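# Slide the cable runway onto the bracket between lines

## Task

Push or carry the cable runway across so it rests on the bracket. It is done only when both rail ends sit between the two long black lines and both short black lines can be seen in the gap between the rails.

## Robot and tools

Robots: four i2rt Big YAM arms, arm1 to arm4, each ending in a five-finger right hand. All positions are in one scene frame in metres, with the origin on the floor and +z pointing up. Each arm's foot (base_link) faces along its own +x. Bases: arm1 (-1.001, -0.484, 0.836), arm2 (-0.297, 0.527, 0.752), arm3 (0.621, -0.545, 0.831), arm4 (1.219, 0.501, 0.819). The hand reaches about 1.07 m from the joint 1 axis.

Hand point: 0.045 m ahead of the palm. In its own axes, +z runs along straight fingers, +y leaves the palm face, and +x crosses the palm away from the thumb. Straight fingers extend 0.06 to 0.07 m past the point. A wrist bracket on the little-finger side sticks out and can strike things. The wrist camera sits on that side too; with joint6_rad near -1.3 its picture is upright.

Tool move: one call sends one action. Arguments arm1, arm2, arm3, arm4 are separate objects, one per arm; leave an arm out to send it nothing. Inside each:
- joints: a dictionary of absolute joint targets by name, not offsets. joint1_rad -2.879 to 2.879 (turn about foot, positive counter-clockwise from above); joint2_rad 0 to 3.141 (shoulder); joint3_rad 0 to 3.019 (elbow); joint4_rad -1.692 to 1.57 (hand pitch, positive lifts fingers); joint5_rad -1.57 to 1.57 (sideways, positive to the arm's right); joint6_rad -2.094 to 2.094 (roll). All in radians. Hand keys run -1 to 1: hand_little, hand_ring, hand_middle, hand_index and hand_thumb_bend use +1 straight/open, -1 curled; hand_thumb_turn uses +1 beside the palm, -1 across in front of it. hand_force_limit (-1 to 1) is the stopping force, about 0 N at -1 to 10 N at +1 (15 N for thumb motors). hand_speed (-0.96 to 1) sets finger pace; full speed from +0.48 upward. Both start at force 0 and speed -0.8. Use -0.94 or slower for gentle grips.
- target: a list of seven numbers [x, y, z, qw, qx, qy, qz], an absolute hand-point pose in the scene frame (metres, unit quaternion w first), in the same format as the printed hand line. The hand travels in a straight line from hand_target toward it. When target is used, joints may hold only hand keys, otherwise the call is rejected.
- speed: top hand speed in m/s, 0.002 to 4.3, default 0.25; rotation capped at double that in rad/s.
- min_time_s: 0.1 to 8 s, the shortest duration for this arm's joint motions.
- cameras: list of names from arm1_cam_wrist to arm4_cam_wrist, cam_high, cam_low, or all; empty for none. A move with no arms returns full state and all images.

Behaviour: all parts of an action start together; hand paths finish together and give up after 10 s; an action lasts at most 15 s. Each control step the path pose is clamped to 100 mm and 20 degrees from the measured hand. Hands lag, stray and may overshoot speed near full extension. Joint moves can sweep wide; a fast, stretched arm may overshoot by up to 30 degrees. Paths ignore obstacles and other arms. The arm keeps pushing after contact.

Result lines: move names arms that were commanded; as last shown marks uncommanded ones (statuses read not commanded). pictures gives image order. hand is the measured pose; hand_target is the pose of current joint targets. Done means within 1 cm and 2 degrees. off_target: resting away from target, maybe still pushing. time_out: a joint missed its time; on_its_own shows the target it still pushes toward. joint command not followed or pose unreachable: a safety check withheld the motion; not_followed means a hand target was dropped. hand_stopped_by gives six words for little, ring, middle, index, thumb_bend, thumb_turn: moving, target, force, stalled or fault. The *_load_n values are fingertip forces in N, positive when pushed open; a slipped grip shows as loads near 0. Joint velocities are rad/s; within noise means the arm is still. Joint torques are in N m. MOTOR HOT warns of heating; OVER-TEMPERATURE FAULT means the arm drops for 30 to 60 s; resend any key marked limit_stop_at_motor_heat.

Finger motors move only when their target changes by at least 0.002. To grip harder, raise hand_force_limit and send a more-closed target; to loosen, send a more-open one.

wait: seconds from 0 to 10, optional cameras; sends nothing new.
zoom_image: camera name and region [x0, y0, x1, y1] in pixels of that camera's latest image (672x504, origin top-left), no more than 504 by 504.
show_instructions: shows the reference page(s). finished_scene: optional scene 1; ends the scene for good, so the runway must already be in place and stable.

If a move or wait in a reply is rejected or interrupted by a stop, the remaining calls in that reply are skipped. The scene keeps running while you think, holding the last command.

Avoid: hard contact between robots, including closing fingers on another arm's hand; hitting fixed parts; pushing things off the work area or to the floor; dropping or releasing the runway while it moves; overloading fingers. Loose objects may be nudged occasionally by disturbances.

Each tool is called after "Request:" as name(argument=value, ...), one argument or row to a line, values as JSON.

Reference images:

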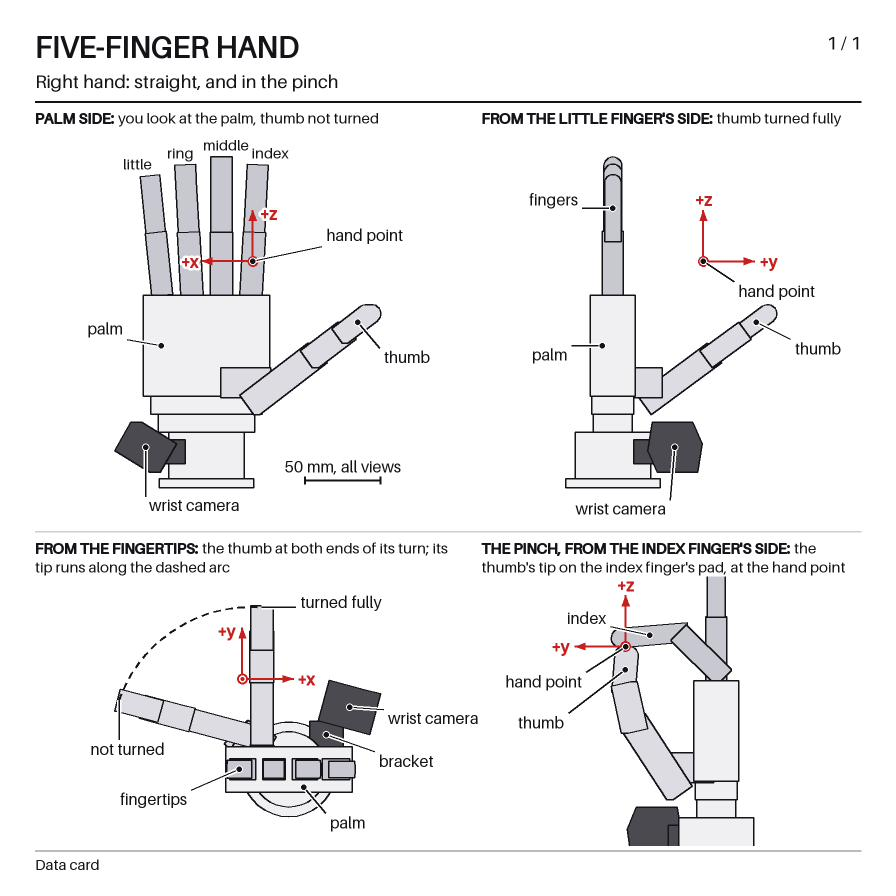

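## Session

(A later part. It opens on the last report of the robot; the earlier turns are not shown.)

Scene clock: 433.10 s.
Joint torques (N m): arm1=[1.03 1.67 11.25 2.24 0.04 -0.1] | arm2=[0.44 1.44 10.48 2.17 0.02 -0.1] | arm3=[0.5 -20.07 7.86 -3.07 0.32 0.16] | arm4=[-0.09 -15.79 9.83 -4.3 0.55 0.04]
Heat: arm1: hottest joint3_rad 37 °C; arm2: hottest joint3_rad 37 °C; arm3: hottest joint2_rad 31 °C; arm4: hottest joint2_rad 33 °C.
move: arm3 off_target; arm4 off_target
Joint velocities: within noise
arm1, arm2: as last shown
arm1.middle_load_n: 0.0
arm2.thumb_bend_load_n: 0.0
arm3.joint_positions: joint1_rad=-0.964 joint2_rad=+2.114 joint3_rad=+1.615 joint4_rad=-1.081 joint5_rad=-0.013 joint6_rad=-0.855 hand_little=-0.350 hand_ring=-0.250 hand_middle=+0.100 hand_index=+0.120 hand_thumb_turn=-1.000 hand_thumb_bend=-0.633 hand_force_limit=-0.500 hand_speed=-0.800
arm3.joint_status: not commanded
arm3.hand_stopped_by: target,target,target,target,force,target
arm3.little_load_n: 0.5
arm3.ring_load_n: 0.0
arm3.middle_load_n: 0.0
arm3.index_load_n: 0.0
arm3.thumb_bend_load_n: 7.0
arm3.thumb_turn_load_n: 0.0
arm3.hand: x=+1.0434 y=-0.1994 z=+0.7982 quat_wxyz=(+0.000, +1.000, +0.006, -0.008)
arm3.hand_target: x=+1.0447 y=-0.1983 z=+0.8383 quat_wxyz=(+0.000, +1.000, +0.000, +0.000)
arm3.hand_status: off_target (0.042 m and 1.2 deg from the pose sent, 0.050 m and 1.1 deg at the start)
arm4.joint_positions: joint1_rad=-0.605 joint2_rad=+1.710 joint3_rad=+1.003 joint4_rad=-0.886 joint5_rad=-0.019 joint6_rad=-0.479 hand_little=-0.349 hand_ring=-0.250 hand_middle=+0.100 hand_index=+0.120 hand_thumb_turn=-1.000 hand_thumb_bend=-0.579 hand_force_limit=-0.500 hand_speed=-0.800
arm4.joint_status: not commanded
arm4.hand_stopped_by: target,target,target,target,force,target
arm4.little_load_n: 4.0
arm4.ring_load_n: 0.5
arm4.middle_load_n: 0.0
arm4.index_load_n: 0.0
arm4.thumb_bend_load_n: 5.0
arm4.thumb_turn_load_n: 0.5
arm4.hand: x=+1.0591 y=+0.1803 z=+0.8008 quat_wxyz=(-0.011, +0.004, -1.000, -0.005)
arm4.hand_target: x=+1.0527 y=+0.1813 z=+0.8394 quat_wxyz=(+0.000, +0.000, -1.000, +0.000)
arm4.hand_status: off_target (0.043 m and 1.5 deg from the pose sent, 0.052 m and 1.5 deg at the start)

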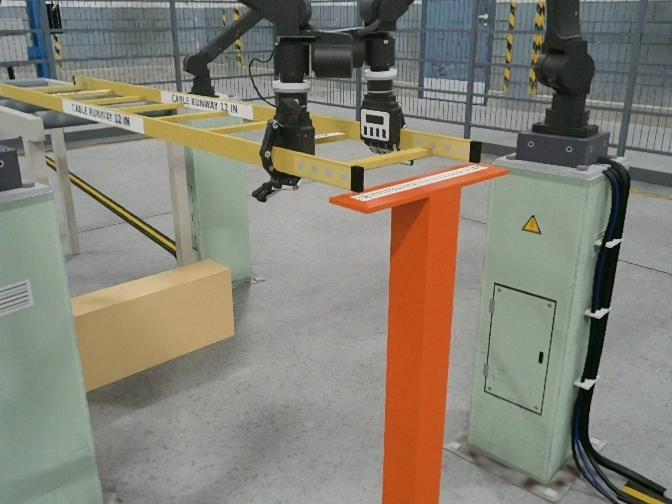

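Request:
move(
  arm3={"target": [1.041, -0.194, 0.84, 0, -1, 0, 0], "speed": 0.05},
  arm4={"target": [1.047, 0.186, 0.843, 0, 0, -1, 0], "speed": 0.05},
  cameras=["cam_low"],
)

Request:
zoom_image(
  camera="cam_low",
  region=[345, 175, 380, 200],
)

Request:
zoom_image(
  camera="cam_low",
  region=[460, 145, 495, 170],
)

Scene clock: 438.90 s.
Joint torques (N m): arm1=[0.91 1.79 11.26 2.3 0.03 -0.13] | arm2=[0.56 1.2 10.7 2.14 0 -0.12] | arm3=[0.56 -20.6 7.66 -2.93 0.22 0.22] | arm4=[-0.5 -16.03 9.28 -4.19 0.64 0.01]
Heat: arm1: hottest joint3_rad 37 °C; arm2: hottest joint3_rad 37 °C; arm3: hottest joint2_rad 31 °C; arm4: hottest joint2_rad 33 °C.
move: arm3 off_target; arm4 off_target
Joint velocities: within noise
arm1, arm2: as last shown
arm3.joint_positions: joint1_rad=-0.958 joint2_rad=+2.114 joint3_rad=+1.615 joint4_rad=-1.085 joint5_rad=-0.011 joint6_rad=-0.850 hand_little=-0.350 hand_ring=-0.250 hand_middle=+0.100 hand_index=+0.120 hand_thumb_turn=-1.000 hand_thumb_bend=-0.633 hand_force_limit=-0.500 hand_speed=-0.800
arm3.joint_status: not commanded
arm3.hand_stopped_by: target,target,target,target,force,target
arm3.little_load_n: 0.0
arm3.ring_load_n: 0.0
arm3.middle_load_n: 0.0
arm3.index_load_n: 0.0
arm3.thumb_bend_load_n: 7.0
arm3.thumb_turn_load_n: 0.0
arm3.hand: x=+1.0405 y=-0.1975 z=+0.7985 quat_wxyz=(+0.002, +1.000, +0.007, -0.009)
arm3.hand_target: x=+1.0407 y=-0.1943 z=+0.8383 quat_wxyz=(-0.001, +1.000, +0.000, +0.000)
arm3.hand_status: off_target (0.042 m and 1.3 deg from the pose sent, 0.042 m and 1.2 deg at the start)
arm4.joint_positions: joint1_rad=-0.615 joint2_rad=+1.710 joint3_rad=+1.003 joint4_rad=-0.886 joint5_rad=-0.022 joint6_rad=-0.490 hand_little=-0.349 hand_ring=-0.250 hand_middle=+0.100 hand_index=+0.120 hand_thumb_turn=-1.000 hand_thumb_bend=-0.579 hand_force_limit=-0.500 hand_speed=-0.800
arm4.joint_status: not commanded
arm4.hand_stopped_by: target,target,target,target,force,target
arm4.little_load_n: 3.5
arm4.ring_load_n: 0.5
arm4.middle_load_n: 0.0
arm4.index_load_n: 0.0
arm4.thumb_bend_load_n: 5.0
arm4.thumb_turn_load_n: 0.5
arm4.hand: x=+1.0557 y=+0.1820 z=+0.8008 quat_wxyz=(-0.012, +0.005, -1.000, -0.005)
arm4.hand_target: x=+1.0478 y=+0.1861 z=+0.8392 quat_wxyz=(+0.000, +0.000, -1.000, +0.000)
arm4.hand_status: off_target (0.043 m and 1.6 deg from the pose sent, 0.044 m and 1.5 deg at the start)

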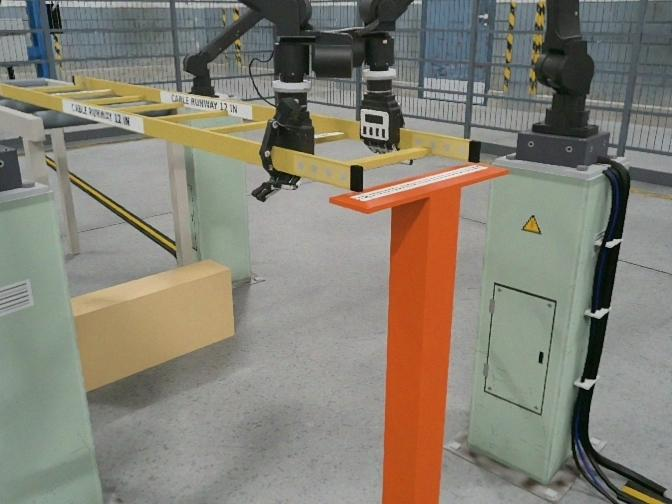

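Scaled by 14.400 from the camera's image (finer frame: 960x720).

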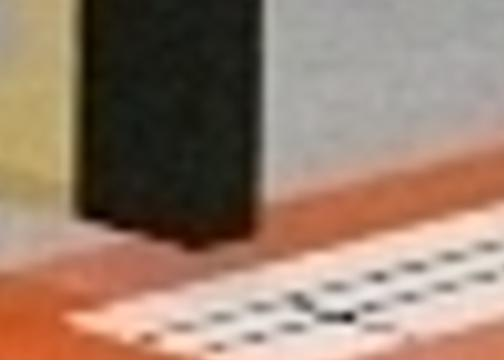

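Scaled by 14.400 from the camera's image (finer frame: 960x720).

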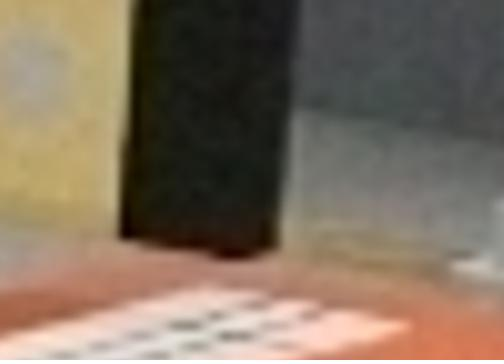

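Request:
move(
  arm3={"target": [1.0425, -0.191, 0.84, 0, -1, 0, 0], "speed": 0.05},
  arm4={"target": [1.048, 0.1895, 0.843, 0, 0, -1, 0], "speed": 0.05},
  cameras=["cam_low"],
)

Request:
zoom_image(
  camera="cam_low",
  region=[345, 175, 380, 200],
)

Request:
zoom_image(
  camera="cam_low",
  region=[460, 145, 495, 170],
)

Scene clock: 441.40 s.
Joint torques (N m): arm1=[0.91 1.49 11.3 2.3 0.05 -0.09] | arm2=[0.56 1.44 10.48 2.1 -0.02 -0.11] | arm3=[0.73 -20.07 8.44 -3.03 0.2 0.26] | arm4=[-0.5 -16.44 8.43 -4.07 0.64 0]
Heat: arm1: hottest joint3_rad 37 °C; arm2: hottest joint3_rad 37 °C; arm3: hottest joint2_rad 32 °C; arm4: hottest joint2_rad 33 °C.
move: arm3 off_target; arm4 off_target
Joint velocities: within noise
arm1.joint_positions: joint1_rad=-0.179 joint2_rad=+0.616 joint3_rad=+1.343 joint4_rad=-1.162 joint5_rad=+0.207 joint6_rad=-0.998 hand_little=+1.000 hand_ring=+1.000 hand_middle=+1.000 hand_index=+1.000 hand_thumb_turn=+1.000 hand_thumb_bend=+1.000 hand_force_limit=+0.000 hand_speed=-0.800
arm1.joint_status: not commanded
arm1.hand_stopped_by: target,target,target,target,target,target
arm1.little_load_n: 0.0
arm1.ring_load_n: 0.0
arm1.middle_load_n: 0.0
arm1.index_load_n: 0.0
arm1.thumb_bend_load_n: 0.0
arm1.thumb_turn_load_n: 0.0
arm1.hand: x=-0.8576 y=-0.2730 z=+1.3336 quat_wxyz=(-0.370, +0.808, +0.230, +0.397)
arm1.hand_target: x=-0.8580 y=-0.2742 z=+1.3434 quat_wxyz=(-0.378, +0.803, +0.227, +0.402)
arm1.hand_status: not commanded
arm2.joint_positions: joint1_rad=-0.281 joint2_rad=+0.626 joint3_rad=+1.356 joint4_rad=-1.179 joint5_rad=+0.124 joint6_rad=-1.343 hand_little=+1.000 hand_ring=+1.000 hand_middle=+1.000 hand_index=+1.000 hand_thumb_turn=+1.000 hand_thumb_bend=+1.000 hand_force_limit=+0.000 hand_speed=-0.800
arm2.joint_status: not commanded
arm2.hand_stopped_by: target,target,target,target,target,target
arm2.little_load_n: 0.0
arm2.ring_load_n: 0.0
arm2.middle_load_n: 0.0
arm2.index_load_n: 0.0
arm2.thumb_bend_load_n: 0.0
arm2.thumb_turn_load_n: 0.0
arm2.hand: x=-0.4598 y=+0.3157 z=+1.2610 quat_wxyz=(+0.436, +0.366, -0.763, +0.306)
arm2.hand_target: x=-0.4591 y=+0.3172 z=+1.2702 quat_wxyz=(+0.442, +0.363, -0.758, +0.312)
arm2.hand_status: not commanded
arm3.joint_positions: joint1_rad=-0.957 joint2_rad=+2.114 joint3_rad=+1.615 joint4_rad=-1.086 joint5_rad=-0.011 joint6_rad=-0.849 hand_little=-0.350 hand_ring=-0.250 hand_middle=+0.100 hand_index=+0.120 hand_thumb_turn=-1.000 hand_thumb_bend=-0.633 hand_force_limit=-0.500 hand_speed=-0.800
arm3.joint_status: not commanded
arm3.hand_stopped_by: target,target,target,target,force,target
arm3.little_load_n: 0.0
arm3.ring_load_n: 0.0
arm3.middle_load_n: 0.0
arm3.index_load_n: 0.0
arm3.thumb_bend_load_n: 7.0
arm3.thumb_turn_load_n: 0.0
arm3.hand: x=+1.0401 y=-0.1973 z=+0.7987 quat_wxyz=(+0.003, +1.000, +0.007, -0.009)
arm3.hand_target: x=+1.0421 y=-0.1916 z=+0.8385 quat_wxyz=(-0.001, +1.000, +0.000, +0.001)
arm3.hand_status: off_target (0.042 m and 1.3 deg from the pose sent, 0.042 m and 1.3 deg at the start)
arm4.joint_positions: joint1_rad=-0.616 joint2_rad=+1.710 joint3_rad=+1.003 joint4_rad=-0.886 joint5_rad=-0.022 joint6_rad=-0.492 hand_little=-0.349 hand_ring=-0.250 hand_middle=+0.100 hand_index=+0.120 hand_thumb_turn=-1.000 hand_thumb_bend=-0.579 hand_force_limit=-0.500 hand_speed=-0.800
arm4.joint_status: not commanded
arm4.hand_stopped_by: target,target,target,target,force,target
arm4.little_load_n: 3.5
arm4.ring_load_n: 0.5
arm4.middle_load_n: 0.0
arm4.index_load_n: 0.0
arm4.thumb_bend_load_n: 5.0
arm4.thumb_turn_load_n: 0.5
arm4.hand: x=+1.0552 y=+0.1823 z=+0.8008 quat_wxyz=(-0.012, +0.005, -1.000, -0.005)
arm4.hand_target: x=+1.0488 y=+0.1894 z=+0.8387 quat_wxyz=(+0.000, +0.000, -1.000, +0.000)
arm4.hand_status: off_target (0.043 m and 1.6 deg from the pose sent, 0.044 m and 1.6 deg at the start)

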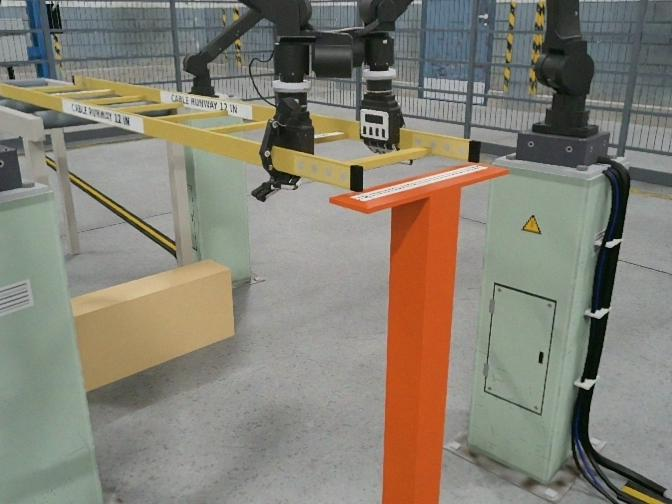

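Scaled by 14.400 from the camera's image (finer frame: 960x720).

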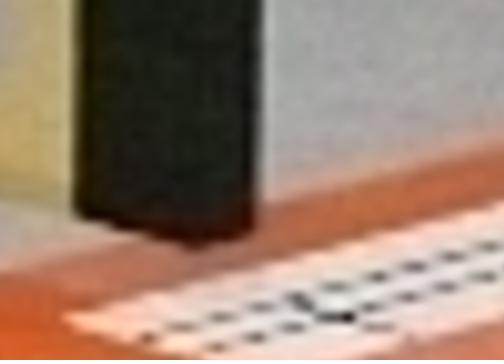

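Scaled by 14.400 from the camera's image (finer frame: 960x720).

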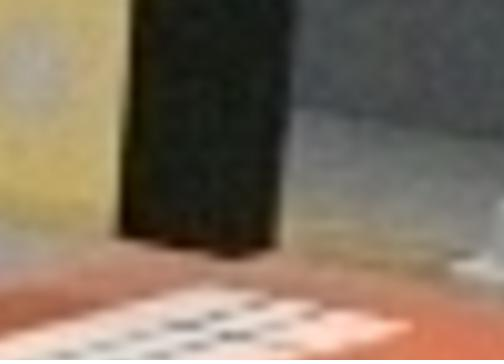

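Request:
move(
  arm3={"target": [1.044, -0.185, 0.84, 0, -1, 0, 0], "speed": 0.05},
  arm4={"target": [1.050, 0.1955, 0.843, 0, 0, -1, 0], "speed": 0.05},
  cameras=["cam_low"],
)

Request:
zoom_image(
  camera="cam_low",
  region=[345, 175, 380, 200],
)

Request:
zoom_image(
  camera="cam_low",
  region=[460, 145, 495, 170],
)

Scene clock: 443.27 s.
Joint torques (N m): arm1=[0.73 1.49 11.22 2.22 0.07 -0.1] | arm2=[0.5 1.96 10.63 1.94 0.03 -0.15] | arm3=[0.97 -19.19 9.11 -2.96 0.18 0.29] | arm4=[-0.32 -17.08 7.25 -3.84 0.64 0.04]
Heat: arm1: hottest joint3_rad 37 °C; arm2: hottest joint3_rad 37 °C; arm3: hottest joint2_rad 32 °C; arm4: hottest joint2_rad 33 °C.
move: arm3 off_target; arm4 off_target
Joint velocities: within noise
arm1, arm2: as last shown
arm3.joint_positions: joint1_rad=-0.953 joint2_rad=+2.121 joint3_rad=+1.628 joint4_rad=-1.097 joint5_rad=-0.010 joint6_rad=-0.847 hand_little=-0.350 hand_ring=-0.250 hand_middle=+0.100 hand_index=+0.120 hand_thumb_turn=-1.000 hand_thumb_bend=-0.633 hand_force_limit=-0.500 hand_speed=-0.800
arm3.joint_status: not commanded
arm3.hand_stopped_by: target,target,target,target,force,target
arm3.little_load_n: 0.0
arm3.ring_load_n: 0.0
arm3.middle_load_n: 0.0
arm3.index_load_n: 0.0
arm3.thumb_bend_load_n: 8.0
arm3.thumb_turn_load_n: 0.0
arm3.hand: x=+1.0397 y=-0.1944 z=+0.7994 quat_wxyz=(+0.005, +1.000, +0.008, -0.011)
arm3.hand_target: x=+1.0434 y=-0.1858 z=+0.8388 quat_wxyz=(-0.001, +1.000, +0.000, +0.001)
arm3.hand_status: off_target (0.042 m and 1.6 deg from the pose sent, 0.043 m and 1.4 deg at the start)
arm4.joint_positions: joint1_rad=-0.621 joint2_rad=+1.707 joint3_rad=+0.998 joint4_rad=-0.886 joint5_rad=-0.022 joint6_rad=-0.499 hand_little=-0.349 hand_ring=-0.250 hand_middle=+0.100 hand_index=+0.120 hand_thumb_turn=-1.000 hand_thumb_bend=-0.579 hand_force_limit=-0.500 hand_speed=-0.800
arm4.joint_status: not commanded
arm4.hand_stopped_by: target,target,target,target,force,target
arm4.little_load_n: 3.5
arm4.ring_load_n: 0.5
arm4.middle_load_n: 0.5
arm4.index_load_n: 0.5
arm4.thumb_bend_load_n: 5.0
arm4.thumb_turn_load_n: 1.0
arm4.hand: x=+1.0541 y=+0.1852 z=+0.8009 quat_wxyz=(-0.012, +0.006, -1.000, -0.005)
arm4.hand_target: x=+1.0506 y=+0.1953 z=+0.8380 quat_wxyz=(+0.000, +0.000, -1.000, +0.000)
arm4.hand_status: off_target (0.044 m and 1.7 deg from the pose sent, 0.045 m and 1.6 deg at the start)

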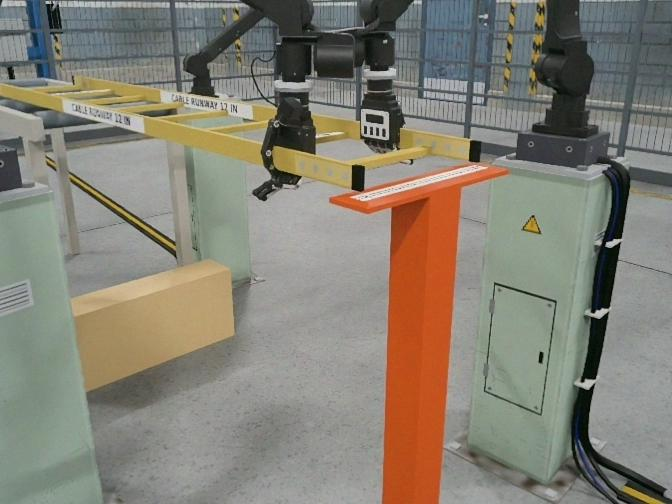

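Scaled by 14.400 from the camera's image (finer frame: 960x720).

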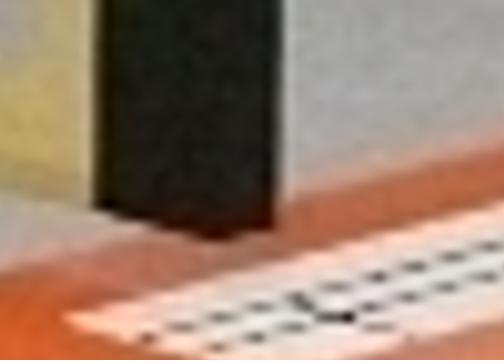

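Scaled by 14.400 from the camera's image (finer frame: 960x720).

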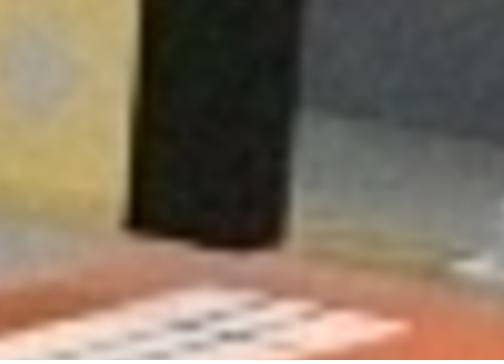

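Request:
move(
  arm3={"target": [1.048, -0.187, 0.84, 0, -1, 0, 0], "speed": 0.05},
  arm4={"target": [1.053, 0.193, 0.843, 0, 0, -1, 0], "speed": 0.05},
  cameras=["cam_low"],
)

Request:
zoom_image(
  camera="cam_low",
  region=[345, 175, 380, 200],
)

Request:
zoom_image(
  camera="cam_low",
  region=[460, 145, 495, 170],
)

Scene clock: 446.47 s.
Joint torques (N m): arm1=[0.91 1.44 11.28 2.29 0.04 -0.11] | arm2=[0.73 1.38 10.55 2.04 -0.04 -0.06] | arm3=[0.73 -19.14 9.2 -2.73 0.18 0.19] | arm4=[0.21 -16.97 7.43 -3.89 0.63 0.12]
Heat: arm1: hottest joint3_rad 37 °C; arm2: hottest joint3_rad 37 °C; arm3: hottest joint2_rad 32 °C; arm4: hottest joint2_rad 33 °C.
move: arm3 off_target; arm4 off_target
Joint velocities: within noise
arm1, arm2: as last shown
arm3.joint_positions: joint1_rad=-0.953 joint2_rad=+2.123 joint3_rad=+1.632 joint4_rad=-1.103 joint5_rad=-0.010 joint6_rad=-0.847 hand_little=-0.350 hand_ring=-0.250 hand_middle=+0.100 hand_index=+0.120 hand_thumb_turn=-1.000 hand_thumb_bend=-0.633 hand_force_limit=-0.500 hand_speed=-0.800
arm3.joint_status: not commanded
arm3.hand_stopped_by: target,target,target,target,force,target
arm3.little_load_n: 0.0
arm3.ring_load_n: 0.0
arm3.middle_load_n: 0.0
arm3.index_load_n: 0.0
arm3.thumb_bend_load_n: 8.5
arm3.thumb_turn_load_n: 0.0
arm3.hand: x=+1.0396 y=-0.1944 z=+0.7997 quat_wxyz=(+0.006, +1.000, +0.008, -0.012)
arm3.hand_target: x=+1.0473 y=-0.1877 z=+0.8390 quat_wxyz=(-0.001, +1.000, +0.000, +0.001)
arm3.hand_status: off_target (0.042 m and 1.8 deg from the pose sent, 0.042 m and 1.6 deg at the start)
arm4.joint_positions: joint1_rad=-0.621 joint2_rad=+1.707 joint3_rad=+0.998 joint4_rad=-0.886 joint5_rad=-0.022 joint6_rad=-0.499 hand_little=-0.349 hand_ring=-0.250 hand_middle=+0.100 hand_index=+0.120 hand_thumb_turn=-1.000 hand_thumb_bend=-0.579 hand_force_limit=-0.500 hand_speed=-0.800
arm4.joint_status: not commanded
arm4.hand_stopped_by: target,target,target,target,force,target
arm4.little_load_n: 3.5
arm4.ring_load_n: 0.5
arm4.middle_load_n: 0.0
arm4.index_load_n: 0.0
arm4.thumb_bend_load_n: 5.0
arm4.thumb_turn_load_n: 0.5
arm4.hand: x=+1.0541 y=+0.1852 z=+0.8009 quat_wxyz=(-0.012, +0.006, -1.000, -0.005)
arm4.hand_target: x=+1.0533 y=+0.1929 z=+0.8382 quat_wxyz=(+0.000, +0.000, -1.000, +0.000)
arm4.hand_status: off_target (0.043 m and 1.7 deg from the pose sent, 0.043 m and 1.7 deg at the start)

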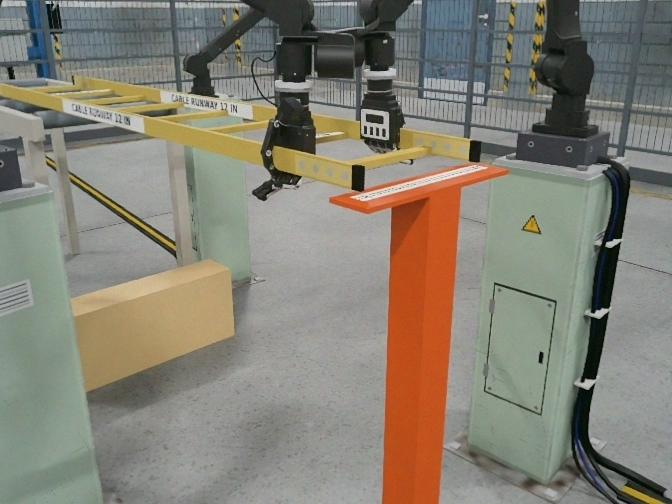

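Scaled by 14.400 from the camera's image (finer frame: 960x720).

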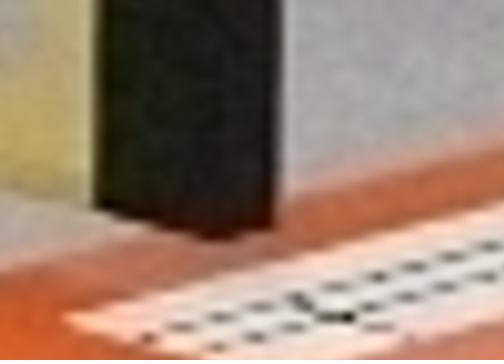

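Scaled by 14.400 from the camera's image (finer frame: 960x720).

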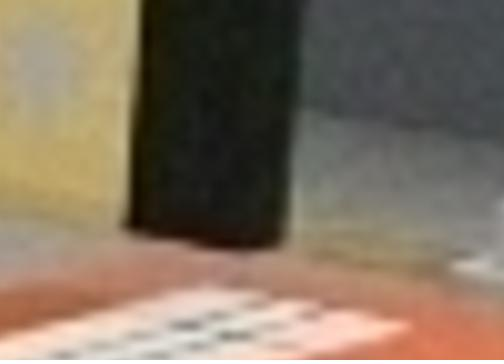

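Request:
move(
  arm3={"target": [1.050, -0.190, 0.84, 0, -1, 0, 0], "speed": 0.05},
  arm4={"target": [1.057, 0.189, 0.843, 0, 0, -1, 0], "speed": 0.05},
  cameras=["cam_low"],
)

Request:
zoom_image(
  camera="cam_low",
  region=[345, 175, 380, 200],
)

Request:
zoom_image(
  camera="cam_low",
  region=[460, 145, 495, 170],
)

Scene clock: 448.23 s.
Joint torques (N m): arm1=[0.73 1.61 11.21 2.29 0.05 -0.1] | arm2=[0.85 1.85 10.54 2.15 0.04 -0.08] | arm3=[0.26 -19.66 9.2 -2.8 0.19 0.15] | arm4=[1.26 -16.73 7.83 -3.9 0.6 0.24]
Heat: arm1: hottest joint3_rad 37 °C; arm2: hottest joint3_rad 37 °C; arm3: hottest joint2_rad 32 °C; arm4: hottest joint2_rad 33 °C.
move: arm3 off_target; arm4 off_target
Joint velocities: within noise
arm1, arm2: as last shown
arm3.joint_positions: joint1_rad=-0.953 joint2_rad=+2.123 joint3_rad=+1.632 joint4_rad=-1.103 joint5_rad=-0.010 joint6_rad=-0.847 hand_little=-0.350 hand_ring=-0.250 hand_middle=+0.100 hand_index=+0.120 hand_thumb_turn=-1.000 hand_thumb_bend=-0.633 hand_force_limit=-0.500 hand_speed=-0.800
arm3.joint_status: not commanded
arm3.hand_stopped_by: target,target,target,target,force,target
arm3.little_load_n: 0.0
arm3.ring_load_n: 0.0
arm3.middle_load_n: 0.0
arm3.index_load_n: 0.0
arm3.thumb_bend_load_n: 8.5
arm3.thumb_turn_load_n: 0.0
arm3.hand: x=+1.0396 y=-0.1944 z=+0.7997 quat_wxyz=(+0.006, +1.000, +0.008, -0.012)
arm3.hand_target: x=+1.0493 y=-0.1907 z=+0.8390 quat_wxyz=(-0.001, +1.000, +0.000, +0.001)
arm3.hand_status: off_target (0.042 m and 1.8 deg from the pose sent, 0.042 m and 1.8 deg at the start)
arm4.joint_positions: joint1_rad=-0.621 joint2_rad=+1.707 joint3_rad=+0.998 joint4_rad=-0.886 joint5_rad=-0.022 joint6_rad=-0.499 hand_little=-0.349 hand_ring=-0.250 hand_middle=+0.100 hand_index=+0.120 hand_thumb_turn=-1.000 hand_thumb_bend=-0.579 hand_force_limit=-0.500 hand_speed=-0.800
arm4.joint_status: not commanded
arm4.hand_stopped_by: target,target,target,target,force,target
arm4.little_load_n: 3.5
arm4.ring_load_n: 0.5
arm4.middle_load_n: 0.0
arm4.index_load_n: 0.5
arm4.thumb_bend_load_n: 5.0
arm4.thumb_turn_load_n: 1.0
arm4.hand: x=+1.0542 y=+0.1851 z=+0.8009 quat_wxyz=(-0.012, +0.006, -1.000, -0.005)
arm4.hand_target: x=+1.0571 y=+0.1892 z=+0.8384 quat_wxyz=(+0.000, +0.000, -1.000, +0.000)
arm4.hand_status: off_target (0.042 m and 1.7 deg from the pose sent, 0.042 m and 1.7 deg at the start)

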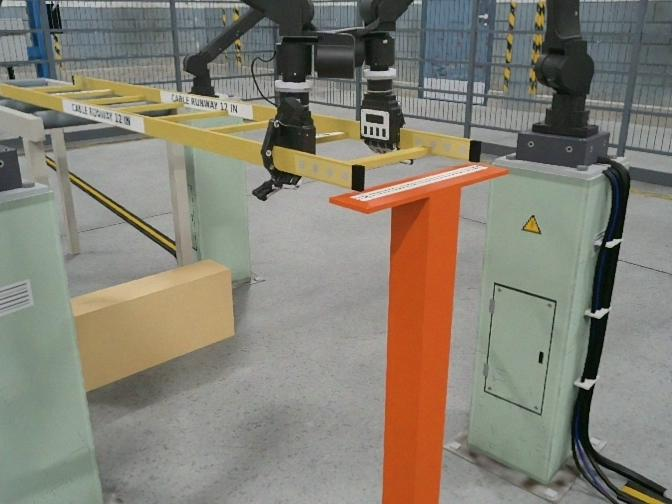

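Scaled by 14.400 from the camera's image (finer frame: 960x720).

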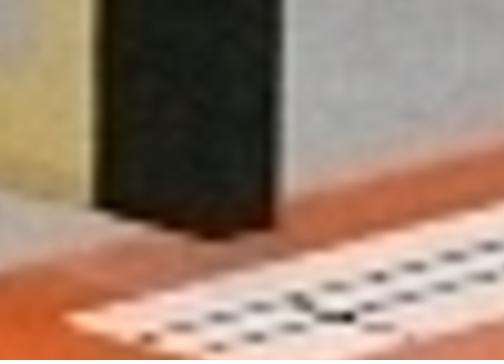

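Scaled by 14.400 from the camera's image (finer frame: 960x720).

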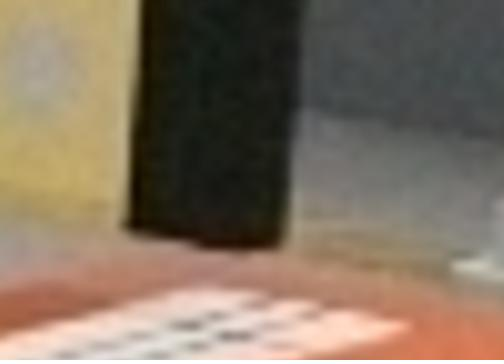

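Request:
move(
  arm3={"target": [1.050, -0.190, 0.826, 0, -1, 0, 0], "speed": 0.05},
  arm4={"target": [1.057, 0.189, 0.829, 0, 0, -1, 0], "speed": 0.05},
  cameras=["cam_low"],
)

Request:
zoom_image(
  camera="cam_low",
  region=[345, 180, 380, 205],
)

Request:
zoom_image(
  camera="cam_low",
  region=[460, 150, 495, 175],
)

Scene clock: 450.03 s.
Joint torques (N m): arm1=[0.73 1.79 11.29 2.26 0.05 -0.1] | arm2=[0.32 1.73 10.58 2.17 0 -0.14] | arm3=[-0.26 -18.26 8.32 -1.58 0.21 0.15] | arm4=[1.2 -15.38 6.82 -2.51 0.61 0.25]
Heat: arm1: hottest joint3_rad 37 °C; arm2: hottest joint3_rad 37 °C; arm3: hottest joint2_rad 32 °C; arm4: hottest joint2_rad 33 °C.
move: arm3 off_target; arm4 off_target
Joint velocities: within noise
arm1, arm2: as last shown
arm3.joint_positions: joint1_rad=-0.953 joint2_rad=+2.124 joint3_rad=+1.632 joint4_rad=-1.103 joint5_rad=-0.010 joint6_rad=-0.847 hand_little=-0.350 hand_ring=-0.250 hand_middle=+0.100 hand_index=+0.120 hand_thumb_turn=-1.000 hand_thumb_bend=-0.633 hand_force_limit=-0.500 hand_speed=-0.800
arm3.joint_status: not commanded
arm3.hand_stopped_by: target,target,target,target,force,target
arm3.little_load_n: 0.0
arm3.ring_load_n: 0.0
arm3.middle_load_n: 0.0
arm3.index_load_n: 0.0
arm3.thumb_bend_load_n: 8.5
arm3.thumb_turn_load_n: 0.0
arm3.hand: x=+1.0396 y=-0.1946 z=+0.7992 quat_wxyz=(+0.006, +1.000, +0.008, -0.012)
arm3.hand_target: x=+1.0496 y=-0.1905 z=+0.8256 quat_wxyz=(+0.000, +1.000, +0.000, +0.000)
arm3.hand_status: off_target (0.029 m and 1.9 deg from the pose sent, 0.029 m and 1.8 deg at the start)
arm4.joint_positions: joint1_rad=-0.621 joint2_rad=+1.707 joint3_rad=+0.997 joint4_rad=-0.885 joint5_rad=-0.022 joint6_rad=-0.499 hand_little=-0.349 hand_ring=-0.250 hand_middle=+0.100 hand_index=+0.120 hand_thumb_turn=-1.000 hand_thumb_bend=-0.579 hand_force_limit=-0.500 hand_speed=-0.800
arm4.joint_status: not commanded
arm4.hand_stopped_by: target,target,target,target,force,target
arm4.little_load_n: 3.5
arm4.ring_load_n: 0.5
arm4.middle_load_n: 0.0
arm4.index_load_n: 0.5
arm4.thumb_bend_load_n: 5.5
arm4.thumb_turn_load_n: 1.0
arm4.hand: x=+1.0543 y=+0.1851 z=+0.8006 quat_wxyz=(-0.012, +0.006, -1.000, -0.005)
arm4.hand_target: x=+1.0570 y=+0.1890 z=+0.8266 quat_wxyz=(+0.000, +0.000, -1.000, +0.000)
arm4.hand_status: off_target (0.029 m and 1.7 deg from the pose sent, 0.028 m and 1.7 deg at the start)

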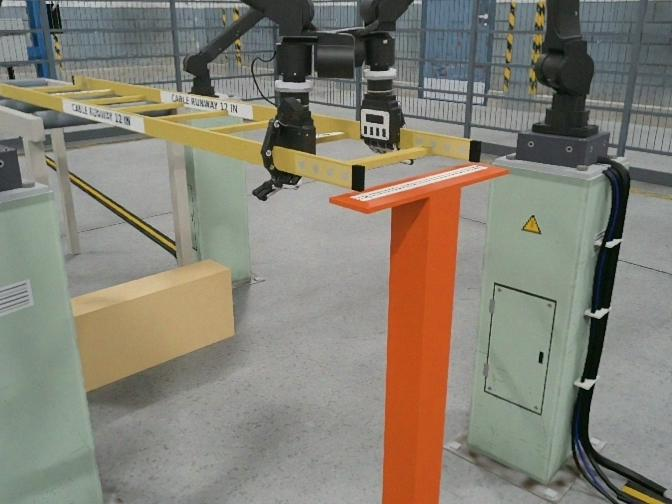

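Scaled by 14.400 from the camera's image (finer frame: 960x720).

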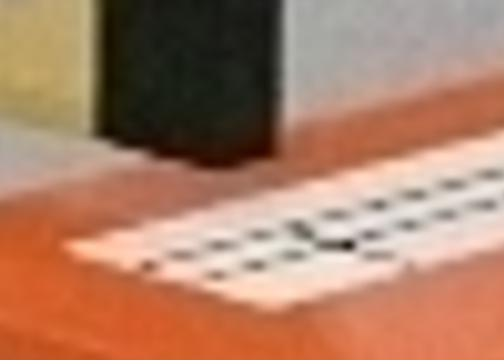

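Scaled by 14.400 from the camera's image (finer frame: 960x720).

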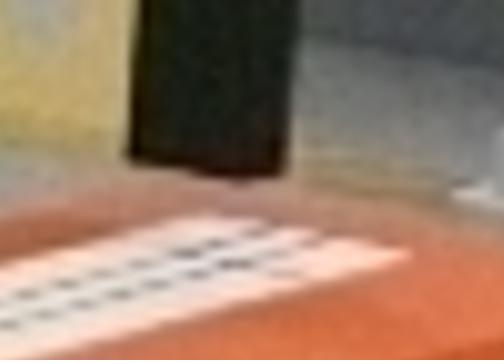

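Request:
move(
  arm3={"target": [1.050, -0.190, 0.810, 0, -1, 0, 0], "speed": 0.05},
  arm4={"target": [1.057, 0.189, 0.813, 0, 0, -1, 0], "speed": 0.05},
  cameras=["cam_low"],
)

Request:
zoom_image(
  camera="cam_low",
  region=[345, 185, 380, 210],
)

Request:
zoom_image(
  camera="cam_low",
  region=[460, 155, 495, 180],
)

Scene clock: 452.00 s.
Joint torques (N m): arm1=[0.97 1.67 11.26 2.29 0.05 -0.1] | arm2=[-0.15 1.38 10.65 2.1 0.03 -0.12] | arm3=[0.09 -17.79 7.53 -0.66 0.12 0.14] | arm4=[1.08 -13.39 6.79 -1.88 0.62 0.23]
Heat: arm1: hottest joint3_rad 37 °C; arm2: hottest joint3_rad 37 °C; arm3: hottest joint2_rad 32 °C; arm4: hottest joint2_rad 33 °C.
move: arm3 off_target; arm4 off_target
Joint velocities: within noise
arm1, arm2: as last shown
arm1.middle_load_n: -0.5
arm3.joint_positions: joint1_rad=-0.953 joint2_rad=+2.133 joint3_rad=+1.632 joint4_rad=-1.093 joint5_rad=-0.008 joint6_rad=-0.847 hand_little=-0.350 hand_ring=-0.250 hand_middle=+0.100 hand_index=+0.120 hand_thumb_turn=-1.000 hand_thumb_bend=-0.633 hand_force_limit=-0.500 hand_speed=-0.800
arm3.joint_status: not commanded
arm3.hand_stopped_by: target,target,target,target,force,target
arm3.little_load_n: 0.0
arm3.ring_load_n: 0.0
arm3.middle_load_n: 0.0
arm3.index_load_n: 0.0
arm3.thumb_bend_load_n: 7.5
arm3.thumb_turn_load_n: 0.0
arm3.hand: x=+1.0408 y=-0.1939 z=+0.7941 quat_wxyz=(+0.006, +1.000, +0.008, -0.011)
arm3.hand_target: x=+1.0498 y=-0.1903 z=+0.8100 quat_wxyz=(+0.000, +1.000, +0.000, +0.000)
arm3.hand_status: off_target (0.019 m and 1.7 deg from the pose sent, 0.016 m and 1.9 deg at the start)
arm4.joint_positions: joint1_rad=-0.619 joint2_rad=+1.707 joint3_rad=+0.981 joint4_rad=-0.857 joint5_rad=-0.022 joint6_rad=-0.497 hand_little=-0.349 hand_ring=-0.250 hand_middle=+0.100 hand_index=+0.120 hand_thumb_turn=-1.000 hand_thumb_bend=-0.579 hand_force_limit=-0.500 hand_speed=-0.800
arm4.joint_status: not commanded
arm4.hand_stopped_by: target,target,target,target,force,target
arm4.little_load_n: 3.5
arm4.ring_load_n: 0.5
arm4.middle_load_n: 0.0
arm4.index_load_n: -0.5
arm4.thumb_bend_load_n: 5.5
arm4.thumb_turn_load_n: 1.0
arm4.hand: x=+1.0554 y=+0.1854 z=+0.7953 quat_wxyz=(-0.009, +0.006, -1.000, +0.000)
arm4.hand_target: x=+1.0570 y=+0.1890 z=+0.8119 quat_wxyz=(+0.000, +0.000, -1.000, +0.000)
arm4.hand_status: off_target (0.018 m and 1.3 deg from the pose sent, 0.013 m and 1.7 deg at the start)

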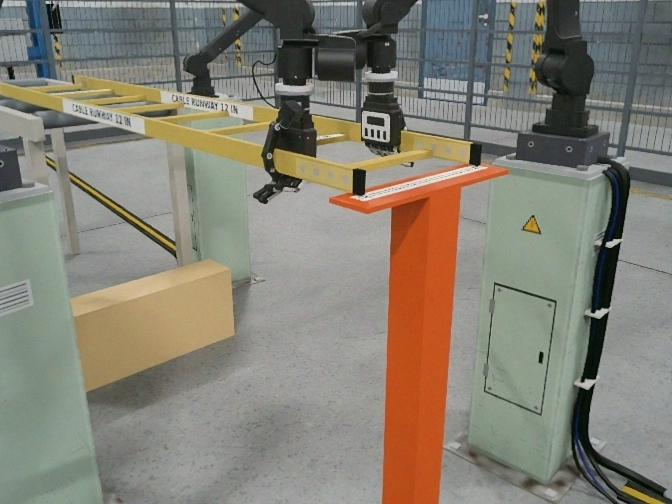

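Scaled by 14.400 from the camera's image (finer frame: 960x720).

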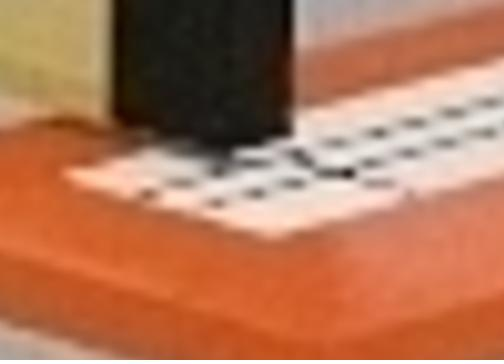

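Scaled by 14.400 from the camera's image (finer frame: 960x720).

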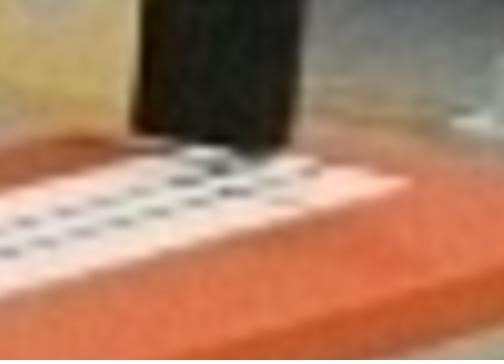

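Request:
move(
  arm3={"target": [1.047, -0.192, 0.797, 0, -1, 0, 0], "speed": 0.05},
  arm4={"target": [1.056, 0.188, 0.799, 0, 0, -1, 0], "speed": 0.05},
  cameras=["cam_low"],
)

Request:
zoom_image(
  camera="cam_low",
  region=[345, 185, 380, 210],
)

Request:
zoom_image(
  camera="cam_low",
  region=[460, 155, 495, 180],
)

Scene clock: 456.93 s.
Joint torques (N m): arm1=[0.85 1.67 11.29 2.24 0.06 -0.08] | arm2=[0.62 1.61 10.48 1.85 0.04 -0.11] | arm3=[0.09 -17.2 5.89 0.27 0.1 0.14] | arm4=[0.97 -11.75 6.45 -0.69 0.61 0.2]
Heat: arm1: hottest joint3_rad 37 °C; arm2: hottest joint3_rad 37 °C; arm3: hottest joint2_rad 33 °C; arm4: hottest joint2_rad 33 °C.
move: arm3 done; arm4 done
Joint velocities: within noise
arm1, arm2: as last shown
arm1.ring_load_n: -0.5
arm1.middle_load_n: 0.0
arm3.joint_positions: joint1_rad=-0.953 joint2_rad=+2.137 joint3_rad=+1.632 joint4_rad=-1.082 joint5_rad=-0.008 joint6_rad=-0.847 hand_little=-0.350 hand_ring=-0.250 hand_middle=+0.100 hand_index=+0.120 hand_thumb_turn=-1.000 hand_thumb_bend=-0.633 hand_force_limit=-0.500 hand_speed=-0.800
arm3.joint_status: not commanded
arm3.hand_stopped_by: target,target,target,target,force,target
arm3.little_load_n: 0.0
arm3.ring_load_n: 0.0
arm3.middle_load_n: 0.0
arm3.index_load_n: 0.0
arm3.thumb_bend_load_n: 6.5
arm3.thumb_turn_load_n: 0.5
arm3.hand: x=+1.0425 y=-0.1925 z=+0.7909 quat_wxyz=(+0.004, +1.000, +0.008, -0.009)
arm3.hand_target: x=+1.0470 y=-0.1921 z=+0.7969 quat_wxyz=(+0.000, +1.000, +0.000, +0.000)
arm3.hand_status: done (0.008 m and 1.5 deg from the pose sent, 0.007 m and 1.8 deg at the start)
arm4.joint_positions: joint1_rad=-0.618 joint2_rad=+1.710 joint3_rad=+0.977 joint4_rad=-0.847 joint5_rad=-0.021 joint6_rad=-0.497 hand_little=-0.349 hand_ring=-0.250 hand_middle=+0.100 hand_index=+0.120 hand_thumb_turn=-1.000 hand_thumb_bend=-0.579 hand_force_limit=-0.500 hand_speed=-0.800
arm4.joint_status: not commanded
arm4.hand_stopped_by: target,target,target,target,force,target
arm4.little_load_n: 2.5
arm4.ring_load_n: 0.0
arm4.middle_load_n: 0.0
arm4.index_load_n: 0.0
arm4.thumb_bend_load_n: 5.5
arm4.thumb_turn_load_n: 1.0
arm4.hand: x=+1.0555 y=+0.1857 z=+0.7924 quat_wxyz=(-0.009, +0.006, -1.000, +0.001)
arm4.hand_target: x=+1.0559 y=+0.1880 z=+0.7989 quat_wxyz=(+0.000, +0.000, -1.000, +0.000)
arm4.hand_status: done (0.007 m and 1.2 deg from the pose sent, 0.005 m and 1.3 deg at the start)

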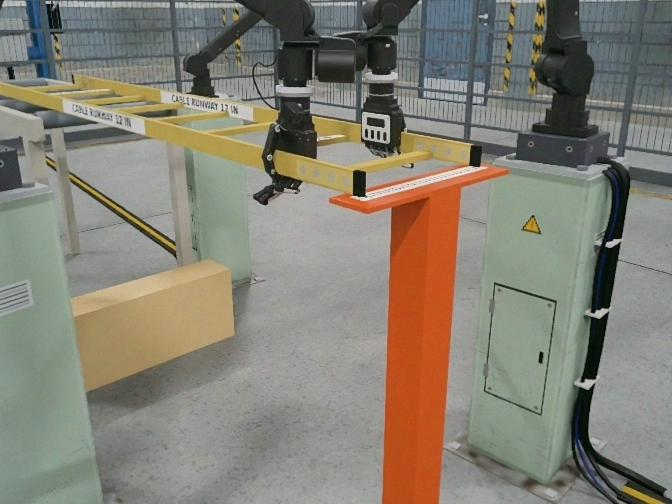

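Scaled by 14.400 from the camera's image (finer frame: 960x720).

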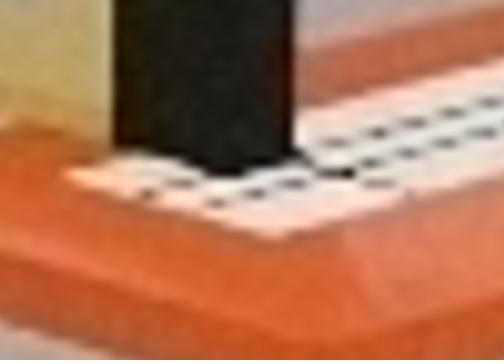

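Scaled by 14.400 from the camera's image (finer frame: 960x720).

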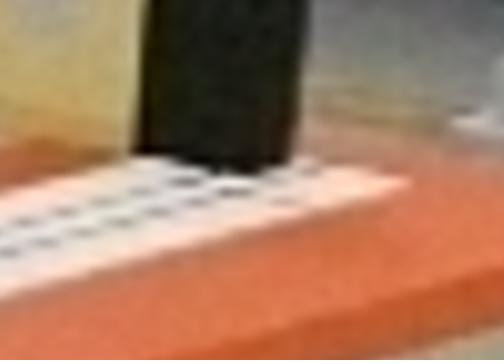

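Request:
move(
  arm3={"target": [1.0435, -0.1925, 0.795, 0, -1, 0, 0], "speed": 0.05},
  arm4={"target": [1.0555, 0.1865, 0.797, 0, 0, -1, 0], "speed": 0.05},
)

Request:
move(
  arm4={"joints": {"hand_speed": -0.6, "hand_thumb_bend": 1, "hand_thumb_turn": -1, "hand_little": 1, "hand_ring": 1, "hand_middle": 1, "hand_index": 1}},
  cameras=["cam_low"],
)

Request:
zoom_image(
  camera="cam_low",
  region=[345, 185, 380, 210],
)

Request:
zoom_image(
  camera="cam_low",
  region=[460, 155, 495, 180],
)

Scene clock: 461.30 s.
Joint torques (N m): arm1=[0.73 1.55 11.28 2.25 0.03 -0.1] | arm2=[0.44 1.2 10.77 2.18 -0.02 -0.16] | arm3=[0.56 -17.55 5.24 0.28 0.08 0.2] | arm4=[1.03 -11.22 6.69 -0.51 0.61 0.22]
Heat: arm1: hottest joint3_rad 37 °C; arm2: hottest joint3_rad 37 °C; arm3: hottest joint2_rad 33 °C; arm4: hottest joint2_rad 33 °C.
move: arm3 done; arm4 done
Joint velocities: within noise
arm1, arm2: as last shown
arm1.ring_load_n: 0.0
arm1.index_load_n: -0.5
arm3.joint_positions: joint1_rad=-0.953 joint2_rad=+2.137 joint3_rad=+1.628 joint4_rad=-1.072 joint5_rad=-0.008 joint6_rad=-0.847 hand_little=-0.350 hand_ring=-0.250 hand_middle=+0.100 hand_index=+0.120 hand_thumb_turn=-1.000 hand_thumb_bend=-0.634 hand_force_limit=-0.500 hand_speed=-0.800
arm3.joint_status: not commanded
arm3.hand_stopped_by: target,target,target,target,force,target
arm3.little_load_n: 0.0
arm3.ring_load_n: 0.0
arm3.middle_load_n: 0.0
arm3.index_load_n: -0.5
arm3.thumb_bend_load_n: 1.0
arm3.thumb_turn_load_n: 0.0
arm3.hand: x=+1.0427 y=-0.1922 z=+0.7891 quat_wxyz=(+0.003, +1.000, +0.008, -0.007)
arm3.hand_target: x=+1.0435 y=-0.1926 z=+0.7949 quat_wxyz=(+0.000, +1.000, +0.000, +0.000)
arm3.hand_status: done (0.006 m and 1.3 deg from the pose sent, 0.004 m and 1.5 deg at the start)
arm4.joint_positions: joint1_rad=-0.618 joint2_rad=+1.710 joint3_rad=+0.977 joint4_rad=-0.847 joint5_rad=-0.021 joint6_rad=-0.497 hand_little=-0.349 hand_ring=-0.250 hand_middle=+0.100 hand_index=+0.120 hand_thumb_turn=-1.000 hand_thumb_bend=-0.579 hand_force_limit=-0.500 hand_speed=-0.800
arm4.joint_status: not commanded
arm4.hand_stopped_by: target,target,target,target,force,target
arm4.little_load_n: 2.5
arm4.ring_load_n: 0.0
arm4.middle_load_n: 0.0
arm4.index_load_n: 0.0
arm4.thumb_bend_load_n: 5.5
arm4.thumb_turn_load_n: 1.0
arm4.hand: x=+1.0555 y=+0.1856 z=+0.7924 quat_wxyz=(-0.009, +0.006, -1.000, +0.001)
arm4.hand_target: x=+1.0554 y=+0.1865 z=+0.7970 quat_wxyz=(+0.000, +0.000, -1.000, +0.000)
arm4.hand_status: done (0.005 m and 1.2 deg from the pose sent, 0.005 m and 1.2 deg at the start)
pictures: none

Scene clock: 464.57 s.
Joint torques (N m): arm1=[0.67 1.49 11.3 2.24 0.04 -0.11] | arm2=[0.67 1.08 10.8 2.24 -0.05 -0.12] | arm3=[0.32 -17.55 5.15 0.39 0.11 0.19] | arm4=[0.85 -11.16 6.72 -0.54 0.21 0.13]
Heat: arm1: hottest joint3_rad 37 °C; arm2: hottest joint3_rad 37 °C; arm3: hottest joint2_rad 33 °C; arm4: hottest joint2_rad 33 °C.
move: arm4 done
Joint velocities: within noise
arm1.joint_positions: joint1_rad=-0.179 joint2_rad=+0.616 joint3_rad=+1.343 joint4_rad=-1.162 joint5_rad=+0.207 joint6_rad=-0.998 hand_little=+1.000 hand_ring=+1.000 hand_middle=+1.000 hand_index=+1.000 hand_thumb_turn=+1.000 hand_thumb_bend=+1.000 hand_force_limit=+0.000 hand_speed=-0.800
arm1.joint_status: not commanded
arm1.hand_stopped_by: target,target,target,target,target,target
arm1.little_load_n: 0.0
arm1.ring_load_n: 0.0
arm1.middle_load_n: 0.0
arm1.index_load_n: 0.0
arm1.thumb_bend_load_n: 0.0
arm1.thumb_turn_load_n: 0.0
arm1.hand: x=-0.8576 y=-0.2730 z=+1.3336 quat_wxyz=(-0.370, +0.808, +0.230, +0.397)
arm1.hand_target: x=-0.8580 y=-0.2742 z=+1.3434 quat_wxyz=(-0.378, +0.803, +0.227, +0.402)
arm1.hand_status: not commanded
arm2.joint_positions: joint1_rad=-0.281 joint2_rad=+0.626 joint3_rad=+1.356 joint4_rad=-1.179 joint5_rad=+0.124 joint6_rad=-1.343 hand_little=+1.000 hand_ring=+1.000 hand_middle=+1.000 hand_index=+1.000 hand_thumb_turn=+1.000 hand_thumb_bend=+1.000 hand_force_limit=+0.000 hand_speed=-0.800
arm2.joint_status: not commanded
arm2.hand_stopped_by: target,target,target,target,target,target
arm2.little_load_n: 0.0
arm2.ring_load_n: 0.0
arm2.middle_load_n: 0.0
arm2.index_load_n: 0.0
arm2.thumb_bend_load_n: 0.0
arm2.thumb_turn_load_n: 0.0
arm2.hand: x=-0.4598 y=+0.3157 z=+1.2610 quat_wxyz=(+0.436, +0.366, -0.763, +0.306)
arm2.hand_target: x=-0.4591 y=+0.3172 z=+1.2702 quat_wxyz=(+0.442, +0.363, -0.758, +0.312)
arm2.hand_status: not commanded
arm3: as last shown
arm3.middle_load_n: -0.5
arm3.index_load_n: 0.0
arm4.joint_positions: joint1_rad=-0.616 joint2_rad=+1.710 joint3_rad=+0.977 joint4_rad=-0.847 joint5_rad=-0.010 joint6_rad=-0.487 hand_little=+1.000 hand_ring=+1.000 hand_middle=+1.000 hand_index=+1.000 hand_thumb_turn=-1.000 hand_thumb_bend=+1.000 hand_force_limit=-0.500 hand_speed=-0.600
arm4.joint_status: all done
arm4.hand_stopped_by: target,target,target,target,target,target
arm4.little_load_n: 0.0
arm4.ring_load_n: 0.0
arm4.middle_load_n: 0.0
arm4.index_load_n: 0.0
arm4.thumb_bend_load_n: 0.0
arm4.thumb_turn_load_n: 0.0
arm4.hand: x=+1.0547 y=+0.1858 z=+0.7927 quat_wxyz=(-0.004, +0.003, -1.000, -0.001)
arm4.hand_target: x=+1.0554 y=+0.1865 z=+0.7970 quat_wxyz=(+0.000, +0.000, -1.000, +0.000)
arm4.hand_status: not commanded

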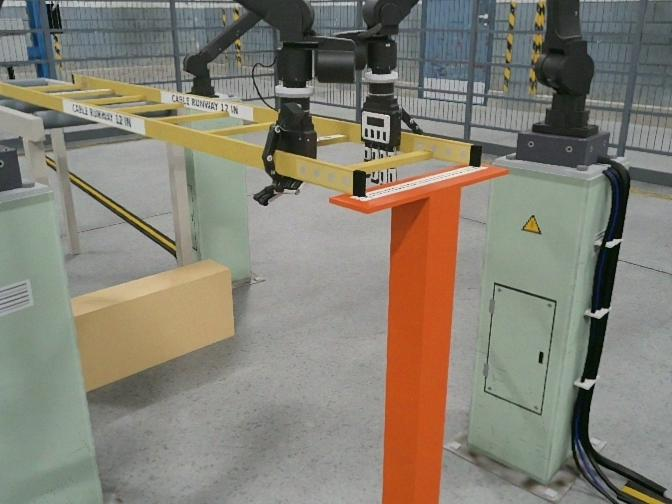

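Scaled by 14.400 from the camera's image (finer frame: 960x720).

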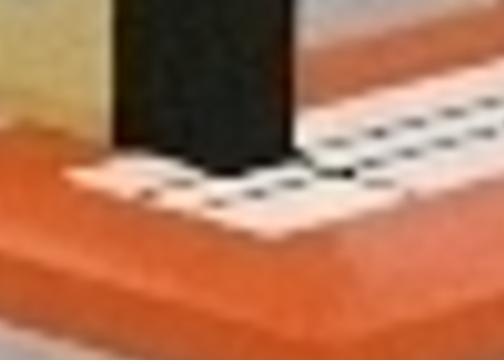

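Scaled by 14.400 from the camera's image (finer frame: 960x720).

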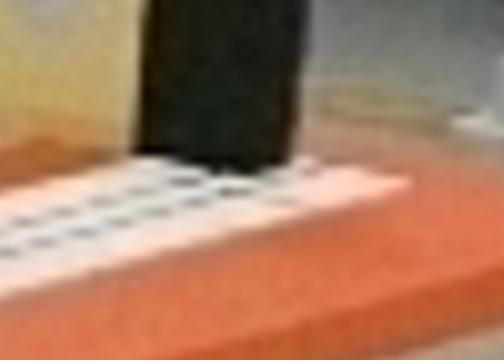

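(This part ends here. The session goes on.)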